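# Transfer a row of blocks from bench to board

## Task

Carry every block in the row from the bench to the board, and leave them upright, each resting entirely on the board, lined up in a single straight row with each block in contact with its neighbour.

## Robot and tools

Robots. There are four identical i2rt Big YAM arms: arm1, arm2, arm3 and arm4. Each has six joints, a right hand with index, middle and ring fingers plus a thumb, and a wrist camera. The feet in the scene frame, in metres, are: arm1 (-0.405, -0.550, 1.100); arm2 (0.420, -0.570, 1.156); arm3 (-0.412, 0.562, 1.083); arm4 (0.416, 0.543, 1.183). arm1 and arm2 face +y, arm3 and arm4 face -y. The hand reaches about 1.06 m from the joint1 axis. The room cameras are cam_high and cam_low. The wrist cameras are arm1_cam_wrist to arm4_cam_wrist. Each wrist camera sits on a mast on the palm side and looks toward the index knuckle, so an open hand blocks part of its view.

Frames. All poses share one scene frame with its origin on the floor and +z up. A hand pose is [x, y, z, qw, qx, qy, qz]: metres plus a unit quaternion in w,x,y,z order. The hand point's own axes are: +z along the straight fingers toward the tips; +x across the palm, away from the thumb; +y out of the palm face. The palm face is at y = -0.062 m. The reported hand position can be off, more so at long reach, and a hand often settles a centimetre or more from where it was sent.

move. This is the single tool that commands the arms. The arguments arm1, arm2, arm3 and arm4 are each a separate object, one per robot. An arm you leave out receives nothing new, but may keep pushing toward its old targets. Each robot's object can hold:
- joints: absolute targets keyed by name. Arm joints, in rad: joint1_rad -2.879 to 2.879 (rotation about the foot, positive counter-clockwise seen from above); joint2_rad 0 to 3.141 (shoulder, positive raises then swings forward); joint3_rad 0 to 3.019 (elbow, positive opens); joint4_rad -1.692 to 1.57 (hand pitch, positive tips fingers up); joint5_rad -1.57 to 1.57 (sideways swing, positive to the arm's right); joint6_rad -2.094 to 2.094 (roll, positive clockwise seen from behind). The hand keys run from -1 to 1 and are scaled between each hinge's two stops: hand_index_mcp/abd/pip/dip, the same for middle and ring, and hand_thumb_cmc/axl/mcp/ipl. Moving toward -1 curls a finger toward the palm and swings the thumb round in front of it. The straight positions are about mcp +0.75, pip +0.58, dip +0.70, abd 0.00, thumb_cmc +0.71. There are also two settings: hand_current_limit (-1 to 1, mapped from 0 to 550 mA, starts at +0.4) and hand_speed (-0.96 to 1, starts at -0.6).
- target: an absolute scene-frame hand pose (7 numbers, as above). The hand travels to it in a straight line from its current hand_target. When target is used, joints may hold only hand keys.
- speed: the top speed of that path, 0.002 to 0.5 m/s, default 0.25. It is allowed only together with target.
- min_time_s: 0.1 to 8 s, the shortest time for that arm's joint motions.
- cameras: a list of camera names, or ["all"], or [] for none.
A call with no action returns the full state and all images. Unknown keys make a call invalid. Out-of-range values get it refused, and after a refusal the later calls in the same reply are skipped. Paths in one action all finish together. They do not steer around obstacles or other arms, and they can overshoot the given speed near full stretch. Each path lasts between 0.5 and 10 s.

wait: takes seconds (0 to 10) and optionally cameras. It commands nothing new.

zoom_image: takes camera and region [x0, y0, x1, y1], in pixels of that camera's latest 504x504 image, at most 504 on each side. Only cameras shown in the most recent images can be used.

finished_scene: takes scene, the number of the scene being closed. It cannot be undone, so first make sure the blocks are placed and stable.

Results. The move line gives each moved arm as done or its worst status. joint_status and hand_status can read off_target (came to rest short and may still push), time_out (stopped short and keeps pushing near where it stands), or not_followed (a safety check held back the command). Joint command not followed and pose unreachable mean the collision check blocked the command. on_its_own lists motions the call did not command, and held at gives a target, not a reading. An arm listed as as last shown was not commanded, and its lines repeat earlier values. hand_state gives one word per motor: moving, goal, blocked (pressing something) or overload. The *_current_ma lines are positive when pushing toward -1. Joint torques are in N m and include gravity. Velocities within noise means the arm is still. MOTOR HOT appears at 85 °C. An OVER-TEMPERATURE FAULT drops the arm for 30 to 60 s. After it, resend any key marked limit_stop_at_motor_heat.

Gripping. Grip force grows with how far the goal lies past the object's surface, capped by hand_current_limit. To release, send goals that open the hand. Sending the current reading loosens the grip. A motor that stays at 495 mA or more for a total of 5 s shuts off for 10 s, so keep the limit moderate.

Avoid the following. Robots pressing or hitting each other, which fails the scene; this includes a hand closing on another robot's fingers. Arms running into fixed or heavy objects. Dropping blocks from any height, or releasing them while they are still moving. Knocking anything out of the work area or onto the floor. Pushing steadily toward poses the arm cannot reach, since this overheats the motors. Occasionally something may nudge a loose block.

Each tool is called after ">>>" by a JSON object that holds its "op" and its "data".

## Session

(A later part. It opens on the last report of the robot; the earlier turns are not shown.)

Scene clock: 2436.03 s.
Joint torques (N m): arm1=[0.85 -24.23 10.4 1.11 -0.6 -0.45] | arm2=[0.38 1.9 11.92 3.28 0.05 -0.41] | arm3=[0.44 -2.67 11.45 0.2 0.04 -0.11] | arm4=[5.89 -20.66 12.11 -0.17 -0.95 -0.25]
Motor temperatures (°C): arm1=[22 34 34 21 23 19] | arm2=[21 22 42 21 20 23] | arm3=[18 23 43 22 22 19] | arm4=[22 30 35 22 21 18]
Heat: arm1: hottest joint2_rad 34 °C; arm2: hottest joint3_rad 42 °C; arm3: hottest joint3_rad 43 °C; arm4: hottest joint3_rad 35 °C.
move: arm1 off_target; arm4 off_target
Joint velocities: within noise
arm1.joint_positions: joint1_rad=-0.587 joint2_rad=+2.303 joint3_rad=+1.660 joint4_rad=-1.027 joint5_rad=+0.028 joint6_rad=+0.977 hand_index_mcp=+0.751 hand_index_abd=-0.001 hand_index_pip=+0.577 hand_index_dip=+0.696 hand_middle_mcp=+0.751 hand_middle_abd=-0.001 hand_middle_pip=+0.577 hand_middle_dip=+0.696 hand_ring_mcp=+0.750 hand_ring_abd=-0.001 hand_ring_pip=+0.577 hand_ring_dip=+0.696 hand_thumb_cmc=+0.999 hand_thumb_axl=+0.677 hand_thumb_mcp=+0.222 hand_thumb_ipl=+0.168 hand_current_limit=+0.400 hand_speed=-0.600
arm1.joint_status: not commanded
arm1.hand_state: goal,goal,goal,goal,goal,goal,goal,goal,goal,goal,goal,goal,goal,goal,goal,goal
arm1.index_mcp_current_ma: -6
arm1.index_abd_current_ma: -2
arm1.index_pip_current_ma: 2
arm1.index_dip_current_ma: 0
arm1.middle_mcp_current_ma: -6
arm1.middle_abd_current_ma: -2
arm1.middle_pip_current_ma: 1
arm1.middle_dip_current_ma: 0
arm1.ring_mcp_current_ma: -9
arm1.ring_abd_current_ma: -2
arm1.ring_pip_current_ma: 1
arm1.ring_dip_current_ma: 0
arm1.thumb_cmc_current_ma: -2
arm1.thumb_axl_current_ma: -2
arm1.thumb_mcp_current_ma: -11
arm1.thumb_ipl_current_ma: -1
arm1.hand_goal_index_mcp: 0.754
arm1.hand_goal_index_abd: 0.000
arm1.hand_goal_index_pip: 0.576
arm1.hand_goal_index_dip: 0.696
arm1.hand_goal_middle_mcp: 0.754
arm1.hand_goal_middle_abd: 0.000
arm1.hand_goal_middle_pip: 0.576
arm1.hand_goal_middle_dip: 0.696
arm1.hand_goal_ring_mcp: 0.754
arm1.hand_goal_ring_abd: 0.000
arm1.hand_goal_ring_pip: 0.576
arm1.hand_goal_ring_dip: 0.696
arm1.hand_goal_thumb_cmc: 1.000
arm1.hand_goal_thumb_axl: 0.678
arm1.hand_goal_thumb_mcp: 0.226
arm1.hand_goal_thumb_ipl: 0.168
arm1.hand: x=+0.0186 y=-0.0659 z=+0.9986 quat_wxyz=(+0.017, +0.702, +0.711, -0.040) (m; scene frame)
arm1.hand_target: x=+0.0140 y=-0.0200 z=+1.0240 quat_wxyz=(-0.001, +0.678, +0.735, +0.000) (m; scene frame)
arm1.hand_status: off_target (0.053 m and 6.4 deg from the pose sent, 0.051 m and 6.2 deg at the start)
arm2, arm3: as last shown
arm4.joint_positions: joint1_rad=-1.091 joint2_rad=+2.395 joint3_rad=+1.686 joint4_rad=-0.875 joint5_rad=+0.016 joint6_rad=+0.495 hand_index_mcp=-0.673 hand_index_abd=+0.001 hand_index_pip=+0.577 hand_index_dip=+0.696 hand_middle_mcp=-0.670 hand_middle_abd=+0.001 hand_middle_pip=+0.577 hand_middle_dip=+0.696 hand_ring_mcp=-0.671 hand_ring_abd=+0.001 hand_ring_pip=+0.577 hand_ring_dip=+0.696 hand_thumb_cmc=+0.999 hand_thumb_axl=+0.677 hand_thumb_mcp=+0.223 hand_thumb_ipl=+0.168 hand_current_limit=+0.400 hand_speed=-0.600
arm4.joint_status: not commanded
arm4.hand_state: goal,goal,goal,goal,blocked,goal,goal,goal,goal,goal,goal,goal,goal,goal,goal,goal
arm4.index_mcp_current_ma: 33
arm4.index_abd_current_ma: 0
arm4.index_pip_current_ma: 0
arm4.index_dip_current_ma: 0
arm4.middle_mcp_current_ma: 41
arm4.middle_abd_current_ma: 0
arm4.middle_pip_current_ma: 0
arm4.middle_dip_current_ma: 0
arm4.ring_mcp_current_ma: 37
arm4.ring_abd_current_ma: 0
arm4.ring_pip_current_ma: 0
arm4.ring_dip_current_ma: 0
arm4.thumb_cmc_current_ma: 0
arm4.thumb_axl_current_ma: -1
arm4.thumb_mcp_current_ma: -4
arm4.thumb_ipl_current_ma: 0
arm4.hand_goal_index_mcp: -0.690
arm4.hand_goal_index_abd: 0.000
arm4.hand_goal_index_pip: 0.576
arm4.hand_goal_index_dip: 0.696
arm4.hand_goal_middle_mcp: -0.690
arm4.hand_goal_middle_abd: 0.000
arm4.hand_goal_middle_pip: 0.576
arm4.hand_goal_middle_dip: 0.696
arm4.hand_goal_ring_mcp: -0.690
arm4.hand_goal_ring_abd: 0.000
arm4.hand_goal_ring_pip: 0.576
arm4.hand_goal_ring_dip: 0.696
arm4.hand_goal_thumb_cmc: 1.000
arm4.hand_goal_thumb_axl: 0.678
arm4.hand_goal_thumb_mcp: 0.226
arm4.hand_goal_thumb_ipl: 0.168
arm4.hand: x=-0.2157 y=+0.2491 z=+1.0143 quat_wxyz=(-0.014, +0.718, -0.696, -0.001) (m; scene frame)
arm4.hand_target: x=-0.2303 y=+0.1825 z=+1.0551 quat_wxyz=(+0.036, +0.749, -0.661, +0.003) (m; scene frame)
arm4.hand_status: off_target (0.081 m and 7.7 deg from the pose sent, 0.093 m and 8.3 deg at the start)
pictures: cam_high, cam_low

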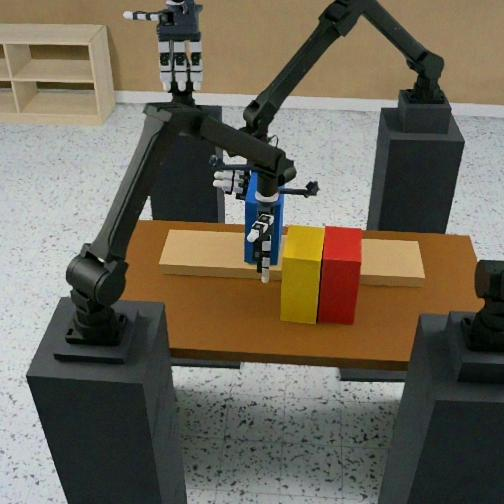

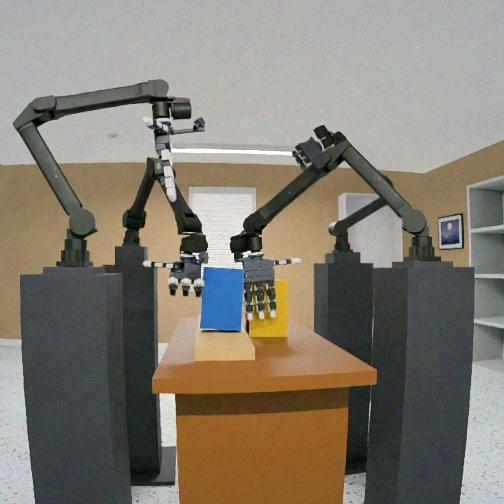

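>>> {"op": "move", "data": {"arm1": {"target": [0.0190, -0.0180, 0.995, -0.001, 0.678, 0.735, 0.0], "speed": 0.04}, "arm4": {"target": [-0.2360, 0.1820, 1.015, 0.035, 0.749, -0.662, 0.003], "speed": 0.04}, "cameras": ["cam_high", "cam_low"]}}

>>> {"op": "zoom_image", "data": {"camera": "cam_low", "region": [170, 240, 290, 360]}}

>>> {"op": "zoom_image", "data": {"camera": "cam_high", "region": [190, 150, 350, 310]}}

Scene clock: 2448.40 s.
Joint torques (N m): arm1=[0.44 -21.54 10.58 1.77 -0.69 -0.41] | arm2=[0.38 1.96 11.92 3.29 0.05 -0.41] | arm3=[0.5 -2.73 11.44 0.18 0.04 -0.09] | arm4=[5.07 -19.19 11.38 1.2 -0.95 -0.24]
Motor temperatures (°C): arm1=[22 35 34 21 22 19] | arm2=[21 22 42 21 20 23] | arm3=[18 23 43 22 22 19] | arm4=[22 30 35 22 21 18]
Heat: arm1: hottest joint2_rad 35 °C; arm2: hottest joint3_rad 42 °C; arm3: hottest joint3_rad 43 °C; arm4: hottest joint3_rad 35 °C.
move: arm1 off_target; arm4 off_target
Joint velocities: within noise
arm1.joint_positions: joint1_rad=-0.588 joint2_rad=+2.316 joint3_rad=+1.660 joint4_rad=-1.000 joint5_rad=+0.030 joint6_rad=+0.967 hand_index_mcp=+0.751 hand_index_abd=-0.001 hand_index_pip=+0.577 hand_index_dip=+0.696 hand_middle_mcp=+0.751 hand_middle_abd=-0.001 hand_middle_pip=+0.577 hand_middle_dip=+0.696 hand_ring_mcp=+0.750 hand_ring_abd=-0.001 hand_ring_pip=+0.577 hand_ring_dip=+0.696 hand_thumb_cmc=+0.999 hand_thumb_axl=+0.677 hand_thumb_mcp=+0.222 hand_thumb_ipl=+0.168 hand_current_limit=+0.400 hand_speed=-0.600
arm1.joint_status: not commanded
arm1.hand_state: goal,goal,goal,goal,goal,goal,goal,goal,goal,goal,goal,goal,goal,goal,goal,goal
arm1.index_mcp_current_ma: -6
arm1.index_abd_current_ma: -2
arm1.index_pip_current_ma: 2
arm1.index_dip_current_ma: 0
arm1.middle_mcp_current_ma: -6
arm1.middle_abd_current_ma: -2
arm1.middle_pip_current_ma: 1
arm1.middle_dip_current_ma: 0
arm1.ring_mcp_current_ma: -9
arm1.ring_abd_current_ma: -2
arm1.ring_pip_current_ma: 1
arm1.ring_dip_current_ma: 0
arm1.thumb_cmc_current_ma: -2
arm1.thumb_axl_current_ma: -2
arm1.thumb_mcp_current_ma: -11
arm1.thumb_ipl_current_ma: -1
arm1.hand_goal_index_mcp: 0.754
arm1.hand_goal_index_abd: 0.000
arm1.hand_goal_index_pip: 0.576
arm1.hand_goal_index_dip: 0.696
arm1.hand_goal_middle_mcp: 0.754
arm1.hand_goal_middle_abd: 0.000
arm1.hand_goal_middle_pip: 0.576
arm1.hand_goal_middle_dip: 0.696
arm1.hand_goal_ring_mcp: 0.754
arm1.hand_goal_ring_abd: 0.000
arm1.hand_goal_ring_pip: 0.576
arm1.hand_goal_ring_dip: 0.696
arm1.hand_goal_thumb_cmc: 1.000
arm1.hand_goal_thumb_axl: 0.678
arm1.hand_goal_thumb_mcp: 0.226
arm1.hand_goal_thumb_ipl: 0.168
arm1.hand: x=+0.0213 y=-0.0627 z=+0.9907 quat_wxyz=(+0.017, +0.699, +0.714, -0.034) (m; scene frame)
arm1.hand_target: x=+0.0170 y=-0.0198 z=+0.9971 quat_wxyz=(-0.001, +0.678, +0.735, +0.000) (m; scene frame)
arm1.hand_status: off_target (0.045 m and 5.5 deg from the pose sent, 0.048 m and 6.4 deg at the start)
arm2, arm3: as last shown
arm4.joint_positions: joint1_rad=-1.093 joint2_rad=+2.432 joint3_rad=+1.701 joint4_rad=-0.853 joint5_rad=+0.014 joint6_rad=+0.491 hand_index_mcp=-0.673 hand_index_abd=+0.001 hand_index_pip=+0.577 hand_index_dip=+0.696 hand_middle_mcp=-0.670 hand_middle_abd=+0.001 hand_middle_pip=+0.577 hand_middle_dip=+0.696 hand_ring_mcp=-0.671 hand_ring_abd=+0.001 hand_ring_pip=+0.577 hand_ring_dip=+0.696 hand_thumb_cmc=+0.999 hand_thumb_axl=+0.677 hand_thumb_mcp=+0.223 hand_thumb_ipl=+0.168 hand_current_limit=+0.400 hand_speed=-0.600
arm4.joint_status: not commanded
arm4.hand_state: goal,goal,goal,goal,blocked,goal,goal,goal,goal,goal,goal,goal,goal,goal,goal,goal
arm4.index_mcp_current_ma: 33
arm4.index_abd_current_ma: 0
arm4.index_pip_current_ma: 0
arm4.index_dip_current_ma: 0
arm4.middle_mcp_current_ma: 41
arm4.middle_abd_current_ma: 0
arm4.middle_pip_current_ma: 0
arm4.middle_dip_current_ma: 0
arm4.ring_mcp_current_ma: 37
arm4.ring_abd_current_ma: 0
arm4.ring_pip_current_ma: 0
arm4.ring_dip_current_ma: 0
arm4.thumb_cmc_current_ma: 0
arm4.thumb_axl_current_ma: -1
arm4.thumb_mcp_current_ma: -4
arm4.thumb_ipl_current_ma: 0
arm4.hand_goal_index_mcp: -0.690
arm4.hand_goal_index_abd: 0.000
arm4.hand_goal_index_pip: 0.576
arm4.hand_goal_index_dip: 0.696
arm4.hand_goal_middle_mcp: -0.690
arm4.hand_goal_middle_abd: 0.000
arm4.hand_goal_middle_pip: 0.576
arm4.hand_goal_middle_dip: 0.696
arm4.hand_goal_ring_mcp: -0.690
arm4.hand_goal_ring_abd: 0.000
arm4.hand_goal_ring_pip: 0.576
arm4.hand_goal_ring_dip: 0.696
arm4.hand_goal_thumb_cmc: 1.000
arm4.hand_goal_thumb_axl: 0.678
arm4.hand_goal_thumb_mcp: 0.226
arm4.hand_goal_thumb_ipl: 0.168
arm4.hand: x=-0.2172 y=+0.2482 z=+0.9953 quat_wxyz=(-0.014, +0.719, -0.695, +0.000) (m; scene frame)
arm4.hand_target: x=-0.2303 y=+0.1840 z=+1.0186 quat_wxyz=(+0.035, +0.749, -0.661, +0.003) (m; scene frame)
arm4.hand_status: off_target (0.072 m and 7.6 deg from the pose sent, 0.070 m and 7.7 deg at the start)
pictures: cam_high, cam_low

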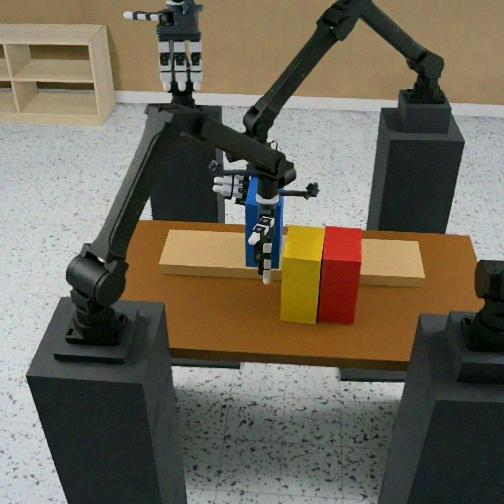

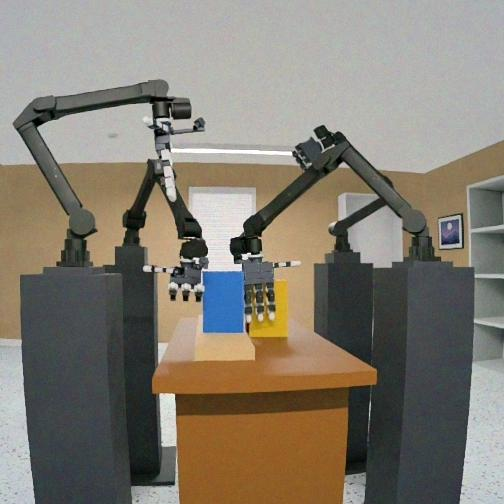

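Scaled by 4.200 from the camera's 504x504 image, which has a finer 720x720 frame.

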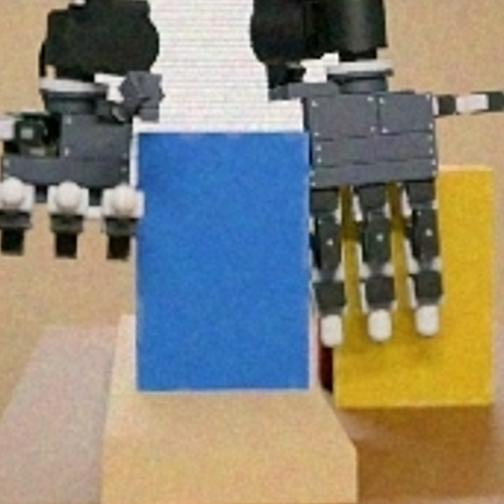

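Scaled by 3.150 from the camera's 504x504 image, which has a finer 720x720 frame.

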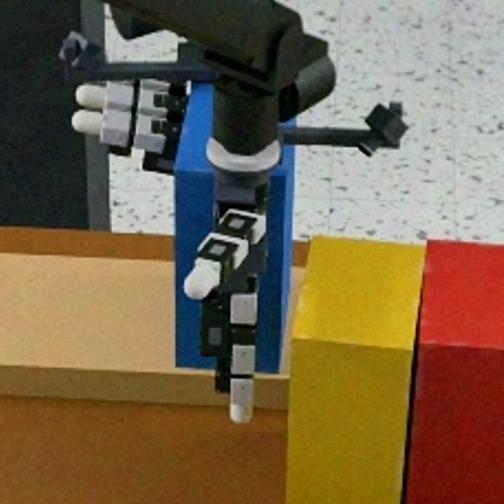

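>>> {"op": "move", "data": {"arm1": {"target": [0.0190, -0.0120, 1.018, -0.001, 0.678, 0.735, 0.0], "speed": 0.05}, "arm4": {"target": [-0.2360, 0.1900, 1.038, 0.035, 0.749, -0.662, 0.003], "speed": 0.05}, "cameras": ["cam_high", "cam_low"]}}

>>> {"op": "move", "data": {"arm1": {"target": [0.0190, 0.0020, 1.018, -0.001, 0.678, 0.735, 0.0], "speed": 0.05}, "arm4": {"target": [-0.2360, 0.2010, 1.038, 0.035, 0.749, -0.662, 0.003], "speed": 0.05}, "cameras": ["cam_high", "cam_low"]}}

>>> {"op": "zoom_image", "data": {"camera": "cam_low", "region": [170, 240, 290, 360]}}

>>> {"op": "zoom_image", "data": {"camera": "cam_high", "region": [190, 150, 350, 310]}}

Scene clock: 2461.73 s.
Joint torques (N m): arm1=[0.85 -23.88 12.04 0.49 -0.7 -0.35] | arm2=[0.38 1.9 11.9 3.28 0.05 -0.41] | arm3=[0.44 -2.73 11.41 0.18 0.03 -0.1] | arm4=[5.19 -21.77 10.07 0.24 -0.78 -0.2]
Motor temperatures (°C): arm1=[22 35 35 21 22 19] | arm2=[21 22 42 21 20 23] | arm3=[18 23 43 22 22 19] | arm4=[22 30 36 22 21 18]
Heat: arm1: hottest joint2_rad 35 °C; arm2: hottest joint3_rad 42 °C; arm3: hottest joint3_rad 43 °C; arm4: hottest joint3_rad 36 °C.
move: arm1 off_target; arm4 off_target
Joint velocities: within noise
arm1.joint_positions: joint1_rad=-0.588 joint2_rad=+2.316 joint3_rad=+1.664 joint4_rad=-1.019 joint5_rad=+0.030 joint6_rad=+0.967 hand_index_mcp=+0.751 hand_index_abd=-0.001 hand_index_pip=+0.577 hand_index_dip=+0.696 hand_middle_mcp=+0.751 hand_middle_abd=-0.001 hand_middle_pip=+0.577 hand_middle_dip=+0.696 hand_ring_mcp=+0.750 hand_ring_abd=-0.001 hand_ring_pip=+0.577 hand_ring_dip=+0.696 hand_thumb_cmc=+0.999 hand_thumb_axl=+0.677 hand_thumb_mcp=+0.222 hand_thumb_ipl=+0.168 hand_current_limit=+0.400 hand_speed=-0.600
arm1.joint_status: not commanded
arm1.hand_state: goal,goal,goal,goal,goal,goal,goal,goal,goal,goal,goal,goal,goal,goal,goal,goal
arm1.index_mcp_current_ma: -6
arm1.index_abd_current_ma: -2
arm1.index_pip_current_ma: 2
arm1.index_dip_current_ma: 0
arm1.middle_mcp_current_ma: -6
arm1.middle_abd_current_ma: -2
arm1.middle_pip_current_ma: 1
arm1.middle_dip_current_ma: 0
arm1.ring_mcp_current_ma: -9
arm1.ring_abd_current_ma: -2
arm1.ring_pip_current_ma: 1
arm1.ring_dip_current_ma: 0
arm1.thumb_cmc_current_ma: -2
arm1.thumb_axl_current_ma: -2
arm1.thumb_mcp_current_ma: -11
arm1.thumb_ipl_current_ma: -1
arm1.hand_goal_index_mcp: 0.754
arm1.hand_goal_index_abd: 0.000
arm1.hand_goal_index_pip: 0.576
arm1.hand_goal_index_dip: 0.696
arm1.hand_goal_middle_mcp: 0.754
arm1.hand_goal_middle_abd: 0.000
arm1.hand_goal_middle_pip: 0.576
arm1.hand_goal_middle_dip: 0.696
arm1.hand_goal_ring_mcp: 0.754
arm1.hand_goal_ring_abd: 0.000
arm1.hand_goal_ring_pip: 0.576
arm1.hand_goal_ring_dip: 0.696
arm1.hand_goal_thumb_cmc: 1.000
arm1.hand_goal_thumb_axl: 0.678
arm1.hand_goal_thumb_mcp: 0.226
arm1.hand_goal_thumb_ipl: 0.168
arm1.hand: x=+0.0197 y=-0.0652 z=+0.9917 quat_wxyz=(+0.018, +0.698, +0.714, -0.041) (m; scene frame)
arm1.hand_target: x=+0.0163 y=-0.0147 z=+1.0201 quat_wxyz=(-0.001, +0.678, +0.735, +0.000) (m; scene frame)
arm1.hand_status: off_target (0.059 m and 6.2 deg from the pose sent, 0.058 m and 5.5 deg at the start)
arm2, arm3: as last shown
arm4.joint_positions: joint1_rad=-1.094 joint2_rad=+2.432 joint3_rad=+1.701 joint4_rad=-0.851 joint5_rad=+0.010 joint6_rad=+0.479 hand_index_mcp=-0.673 hand_index_abd=+0.001 hand_index_pip=+0.577 hand_index_dip=+0.696 hand_middle_mcp=-0.670 hand_middle_abd=+0.001 hand_middle_pip=+0.577 hand_middle_dip=+0.696 hand_ring_mcp=-0.671 hand_ring_abd=+0.001 hand_ring_pip=+0.577 hand_ring_dip=+0.696 hand_thumb_cmc=+0.999 hand_thumb_axl=+0.677 hand_thumb_mcp=+0.223 hand_thumb_ipl=+0.168 hand_current_limit=+0.400 hand_speed=-0.600
arm4.joint_status: not commanded
arm4.hand_state: goal,goal,goal,goal,blocked,goal,goal,goal,goal,goal,goal,goal,goal,goal,goal,goal
arm4.index_mcp_current_ma: 33
arm4.index_abd_current_ma: 0
arm4.index_pip_current_ma: 0
arm4.index_dip_current_ma: 0
arm4.middle_mcp_current_ma: 41
arm4.middle_abd_current_ma: 0
arm4.middle_pip_current_ma: 0
arm4.middle_dip_current_ma: 0
arm4.ring_mcp_current_ma: 37
arm4.ring_abd_current_ma: 0
arm4.ring_pip_current_ma: 0
arm4.ring_dip_current_ma: 0
arm4.thumb_cmc_current_ma: 0
arm4.thumb_axl_current_ma: -1
arm4.thumb_mcp_current_ma: -4
arm4.thumb_ipl_current_ma: 0
arm4.hand_goal_index_mcp: -0.690
arm4.hand_goal_index_abd: 0.000
arm4.hand_goal_index_pip: 0.576
arm4.hand_goal_index_dip: 0.696
arm4.hand_goal_middle_mcp: -0.690
arm4.hand_goal_middle_abd: 0.000
arm4.hand_goal_middle_pip: 0.576
arm4.hand_goal_middle_dip: 0.696
arm4.hand_goal_ring_mcp: -0.690
arm4.hand_goal_ring_abd: 0.000
arm4.hand_goal_ring_pip: 0.576
arm4.hand_goal_ring_dip: 0.696
arm4.hand_goal_thumb_cmc: 1.000
arm4.hand_goal_thumb_axl: 0.678
arm4.hand_goal_thumb_mcp: 0.226
arm4.hand_goal_thumb_ipl: 0.168
arm4.hand: x=-0.2177 y=+0.2471 z=+0.9951 quat_wxyz=(-0.013, +0.723, -0.691, +0.002) (m; scene frame)
arm4.hand_target: x=-0.2322 y=+0.1917 z=+1.0395 quat_wxyz=(+0.035, +0.749, -0.662, +0.003) (m; scene frame)
arm4.hand_status: off_target (0.074 m and 7.1 deg from the pose sent, 0.075 m and 7.6 deg at the start)
pictures: cam_high, cam_low

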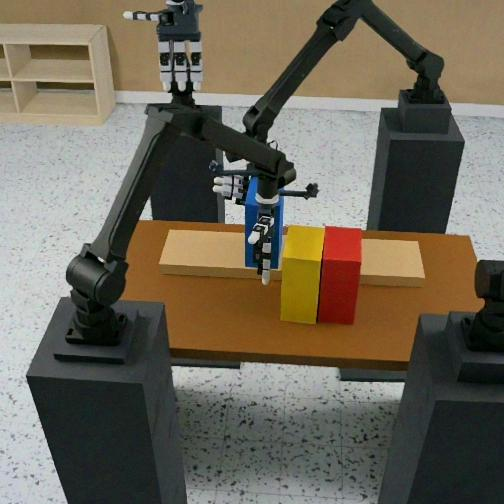

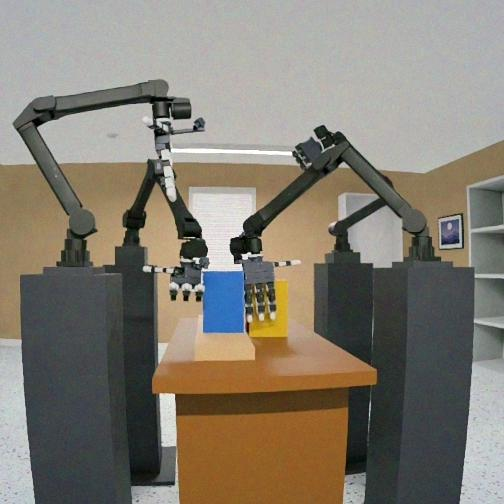

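Scene clock: 2462.70 s.
Joint torques (N m): arm1=[1.85 -22.42 12.71 0.62 -0.74 -0.25] | arm2=[0.44 1.9 11.92 3.29 0.05 -0.41] | arm3=[0.38 -2.84 11.44 0.27 0.05 -0.1] | arm4=[4.84 -22.59 8.51 0.76 -0.7 -0.14]
Motor temperatures (°C): arm1=[22 35 35 21 22 19] | arm2=[21 22 42 21 20 23] | arm3=[18 23 43 22 22 19] | arm4=[22 30 36 22 21 18]
Heat: arm1: hottest joint2_rad 35 °C; arm2: hottest joint3_rad 42 °C; arm3: hottest joint3_rad 43 °C; arm4: hottest joint3_rad 36 °C.
move: arm1 off_target; arm4 off_target
Joint velocities: within noise
arm1.joint_positions: joint1_rad=-0.588 joint2_rad=+2.324 joint3_rad=+1.712 joint4_rad=-1.047 joint5_rad=+0.030 joint6_rad=+0.967 hand_index_mcp=+0.751 hand_index_abd=-0.001 hand_index_pip=+0.577 hand_index_dip=+0.696 hand_middle_mcp=+0.751 hand_middle_abd=-0.001 hand_middle_pip=+0.577 hand_middle_dip=+0.696 hand_ring_mcp=+0.750 hand_ring_abd=-0.001 hand_ring_pip=+0.577 hand_ring_dip=+0.696 hand_thumb_cmc=+0.999 hand_thumb_axl=+0.677 hand_thumb_mcp=+0.222 hand_thumb_ipl=+0.168 hand_current_limit=+0.400 hand_speed=-0.600
arm1.joint_status: not commanded
arm1.hand_state: goal,goal,goal,goal,goal,goal,goal,goal,goal,goal,goal,goal,goal,goal,goal,goal
arm1.index_mcp_current_ma: -6
arm1.index_abd_current_ma: -2
arm1.index_pip_current_ma: 2
arm1.index_dip_current_ma: 0
arm1.middle_mcp_current_ma: -6
arm1.middle_abd_current_ma: -2
arm1.middle_pip_current_ma: 1
arm1.middle_dip_current_ma: 0
arm1.ring_mcp_current_ma: -10
arm1.ring_abd_current_ma: -2
arm1.ring_pip_current_ma: 1
arm1.ring_dip_current_ma: 0
arm1.thumb_cmc_current_ma: -2
arm1.thumb_axl_current_ma: -2
arm1.thumb_mcp_current_ma: -11
arm1.thumb_ipl_current_ma: -1
arm1.hand_goal_index_mcp: 0.754
arm1.hand_goal_index_abd: 0.000
arm1.hand_goal_index_pip: 0.576
arm1.hand_goal_index_dip: 0.696
arm1.hand_goal_middle_mcp: 0.754
arm1.hand_goal_middle_abd: 0.000
arm1.hand_goal_middle_pip: 0.576
arm1.hand_goal_middle_dip: 0.696
arm1.hand_goal_ring_mcp: 0.754
arm1.hand_goal_ring_abd: 0.000
arm1.hand_goal_ring_pip: 0.576
arm1.hand_goal_ring_dip: 0.696
arm1.hand_goal_thumb_cmc: 1.000
arm1.hand_goal_thumb_axl: 0.678
arm1.hand_goal_thumb_mcp: 0.226
arm1.hand_goal_thumb_ipl: 0.168
arm1.hand: x=+0.0273 y=-0.0538 z=+1.0017 quat_wxyz=(+0.017, +0.699, +0.714, -0.035) (m; scene frame)
arm1.hand_target: x=+0.0160 y=-0.0011 z=+1.0201 quat_wxyz=(-0.002, +0.678, +0.735, +0.000) (m; scene frame)
arm1.hand_status: off_target (0.059 m and 5.6 deg from the pose sent, 0.072 m and 6.2 deg at the start)
arm2, arm3: as last shown
arm4.joint_positions: joint1_rad=-1.108 joint2_rad=+2.429 joint3_rad=+1.701 joint4_rad=-0.851 joint5_rad=+0.005 joint6_rad=+0.458 hand_index_mcp=-0.673 hand_index_abd=+0.001 hand_index_pip=+0.577 hand_index_dip=+0.696 hand_middle_mcp=-0.670 hand_middle_abd=+0.001 hand_middle_pip=+0.577 hand_middle_dip=+0.696 hand_ring_mcp=-0.671 hand_ring_abd=+0.001 hand_ring_pip=+0.577 hand_ring_dip=+0.696 hand_thumb_cmc=+0.999 hand_thumb_axl=+0.677 hand_thumb_mcp=+0.223 hand_thumb_ipl=+0.168 hand_current_limit=+0.400 hand_speed=-0.600
arm4.joint_status: not commanded
arm4.hand_state: goal,goal,goal,goal,blocked,goal,goal,goal,goal,goal,goal,goal,goal,goal,goal,goal
arm4.index_mcp_current_ma: 33
arm4.index_abd_current_ma: 0
arm4.index_pip_current_ma: 0
arm4.index_dip_current_ma: 0
arm4.middle_mcp_current_ma: 41
arm4.middle_abd_current_ma: 0
arm4.middle_pip_current_ma: 0
arm4.middle_dip_current_ma: 0
arm4.ring_mcp_current_ma: 37
arm4.ring_abd_current_ma: 0
arm4.ring_pip_current_ma: 0
arm4.ring_dip_current_ma: 0
arm4.thumb_cmc_current_ma: 0
arm4.thumb_axl_current_ma: -1
arm4.thumb_mcp_current_ma: -4
arm4.thumb_ipl_current_ma: 0
arm4.hand_goal_index_mcp: -0.690
arm4.hand_goal_index_abd: 0.000
arm4.hand_goal_index_pip: 0.576
arm4.hand_goal_index_dip: 0.696
arm4.hand_goal_middle_mcp: -0.690
arm4.hand_goal_middle_abd: 0.000
arm4.hand_goal_middle_pip: 0.576
arm4.hand_goal_middle_dip: 0.696
arm4.hand_goal_ring_mcp: -0.690
arm4.hand_goal_ring_abd: 0.000
arm4.hand_goal_ring_pip: 0.576
arm4.hand_goal_ring_dip: 0.696
arm4.hand_goal_thumb_cmc: 1.000
arm4.hand_goal_thumb_axl: 0.678
arm4.hand_goal_thumb_mcp: 0.226
arm4.hand_goal_thumb_ipl: 0.168
arm4.hand: x=-0.2227 y=+0.2533 z=+0.9968 quat_wxyz=(-0.011, +0.725, -0.689, +0.004) (m; scene frame)
arm4.hand_target: x=-0.2332 y=+0.2024 z=+1.0387 quat_wxyz=(+0.035, +0.749, -0.662, +0.003) (m; scene frame)
arm4.hand_status: off_target (0.068 m and 6.6 deg from the pose sent, 0.065 m and 7.0 deg at the start)
pictures: cam_high, cam_low

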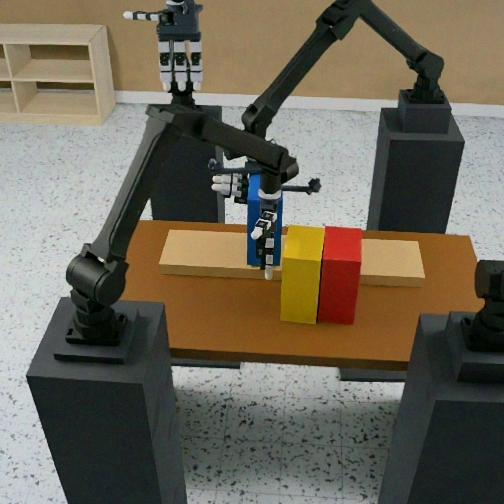

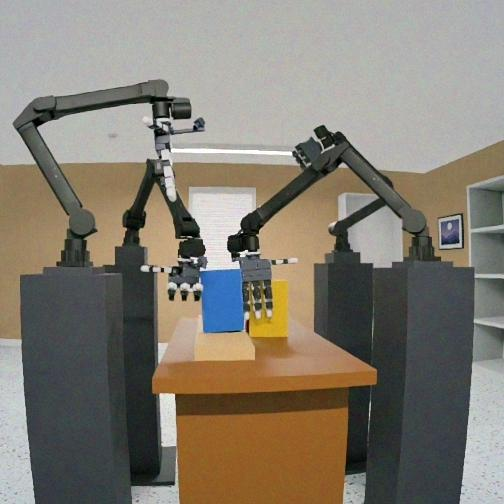

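Scaled by 4.200 from the camera's 504x504 image, which has a finer 720x720 frame.

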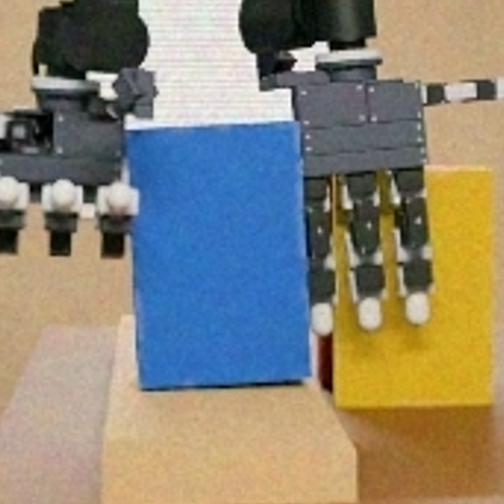

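Scaled by 3.150 from the camera's 504x504 image, which has a finer 720x720 frame.

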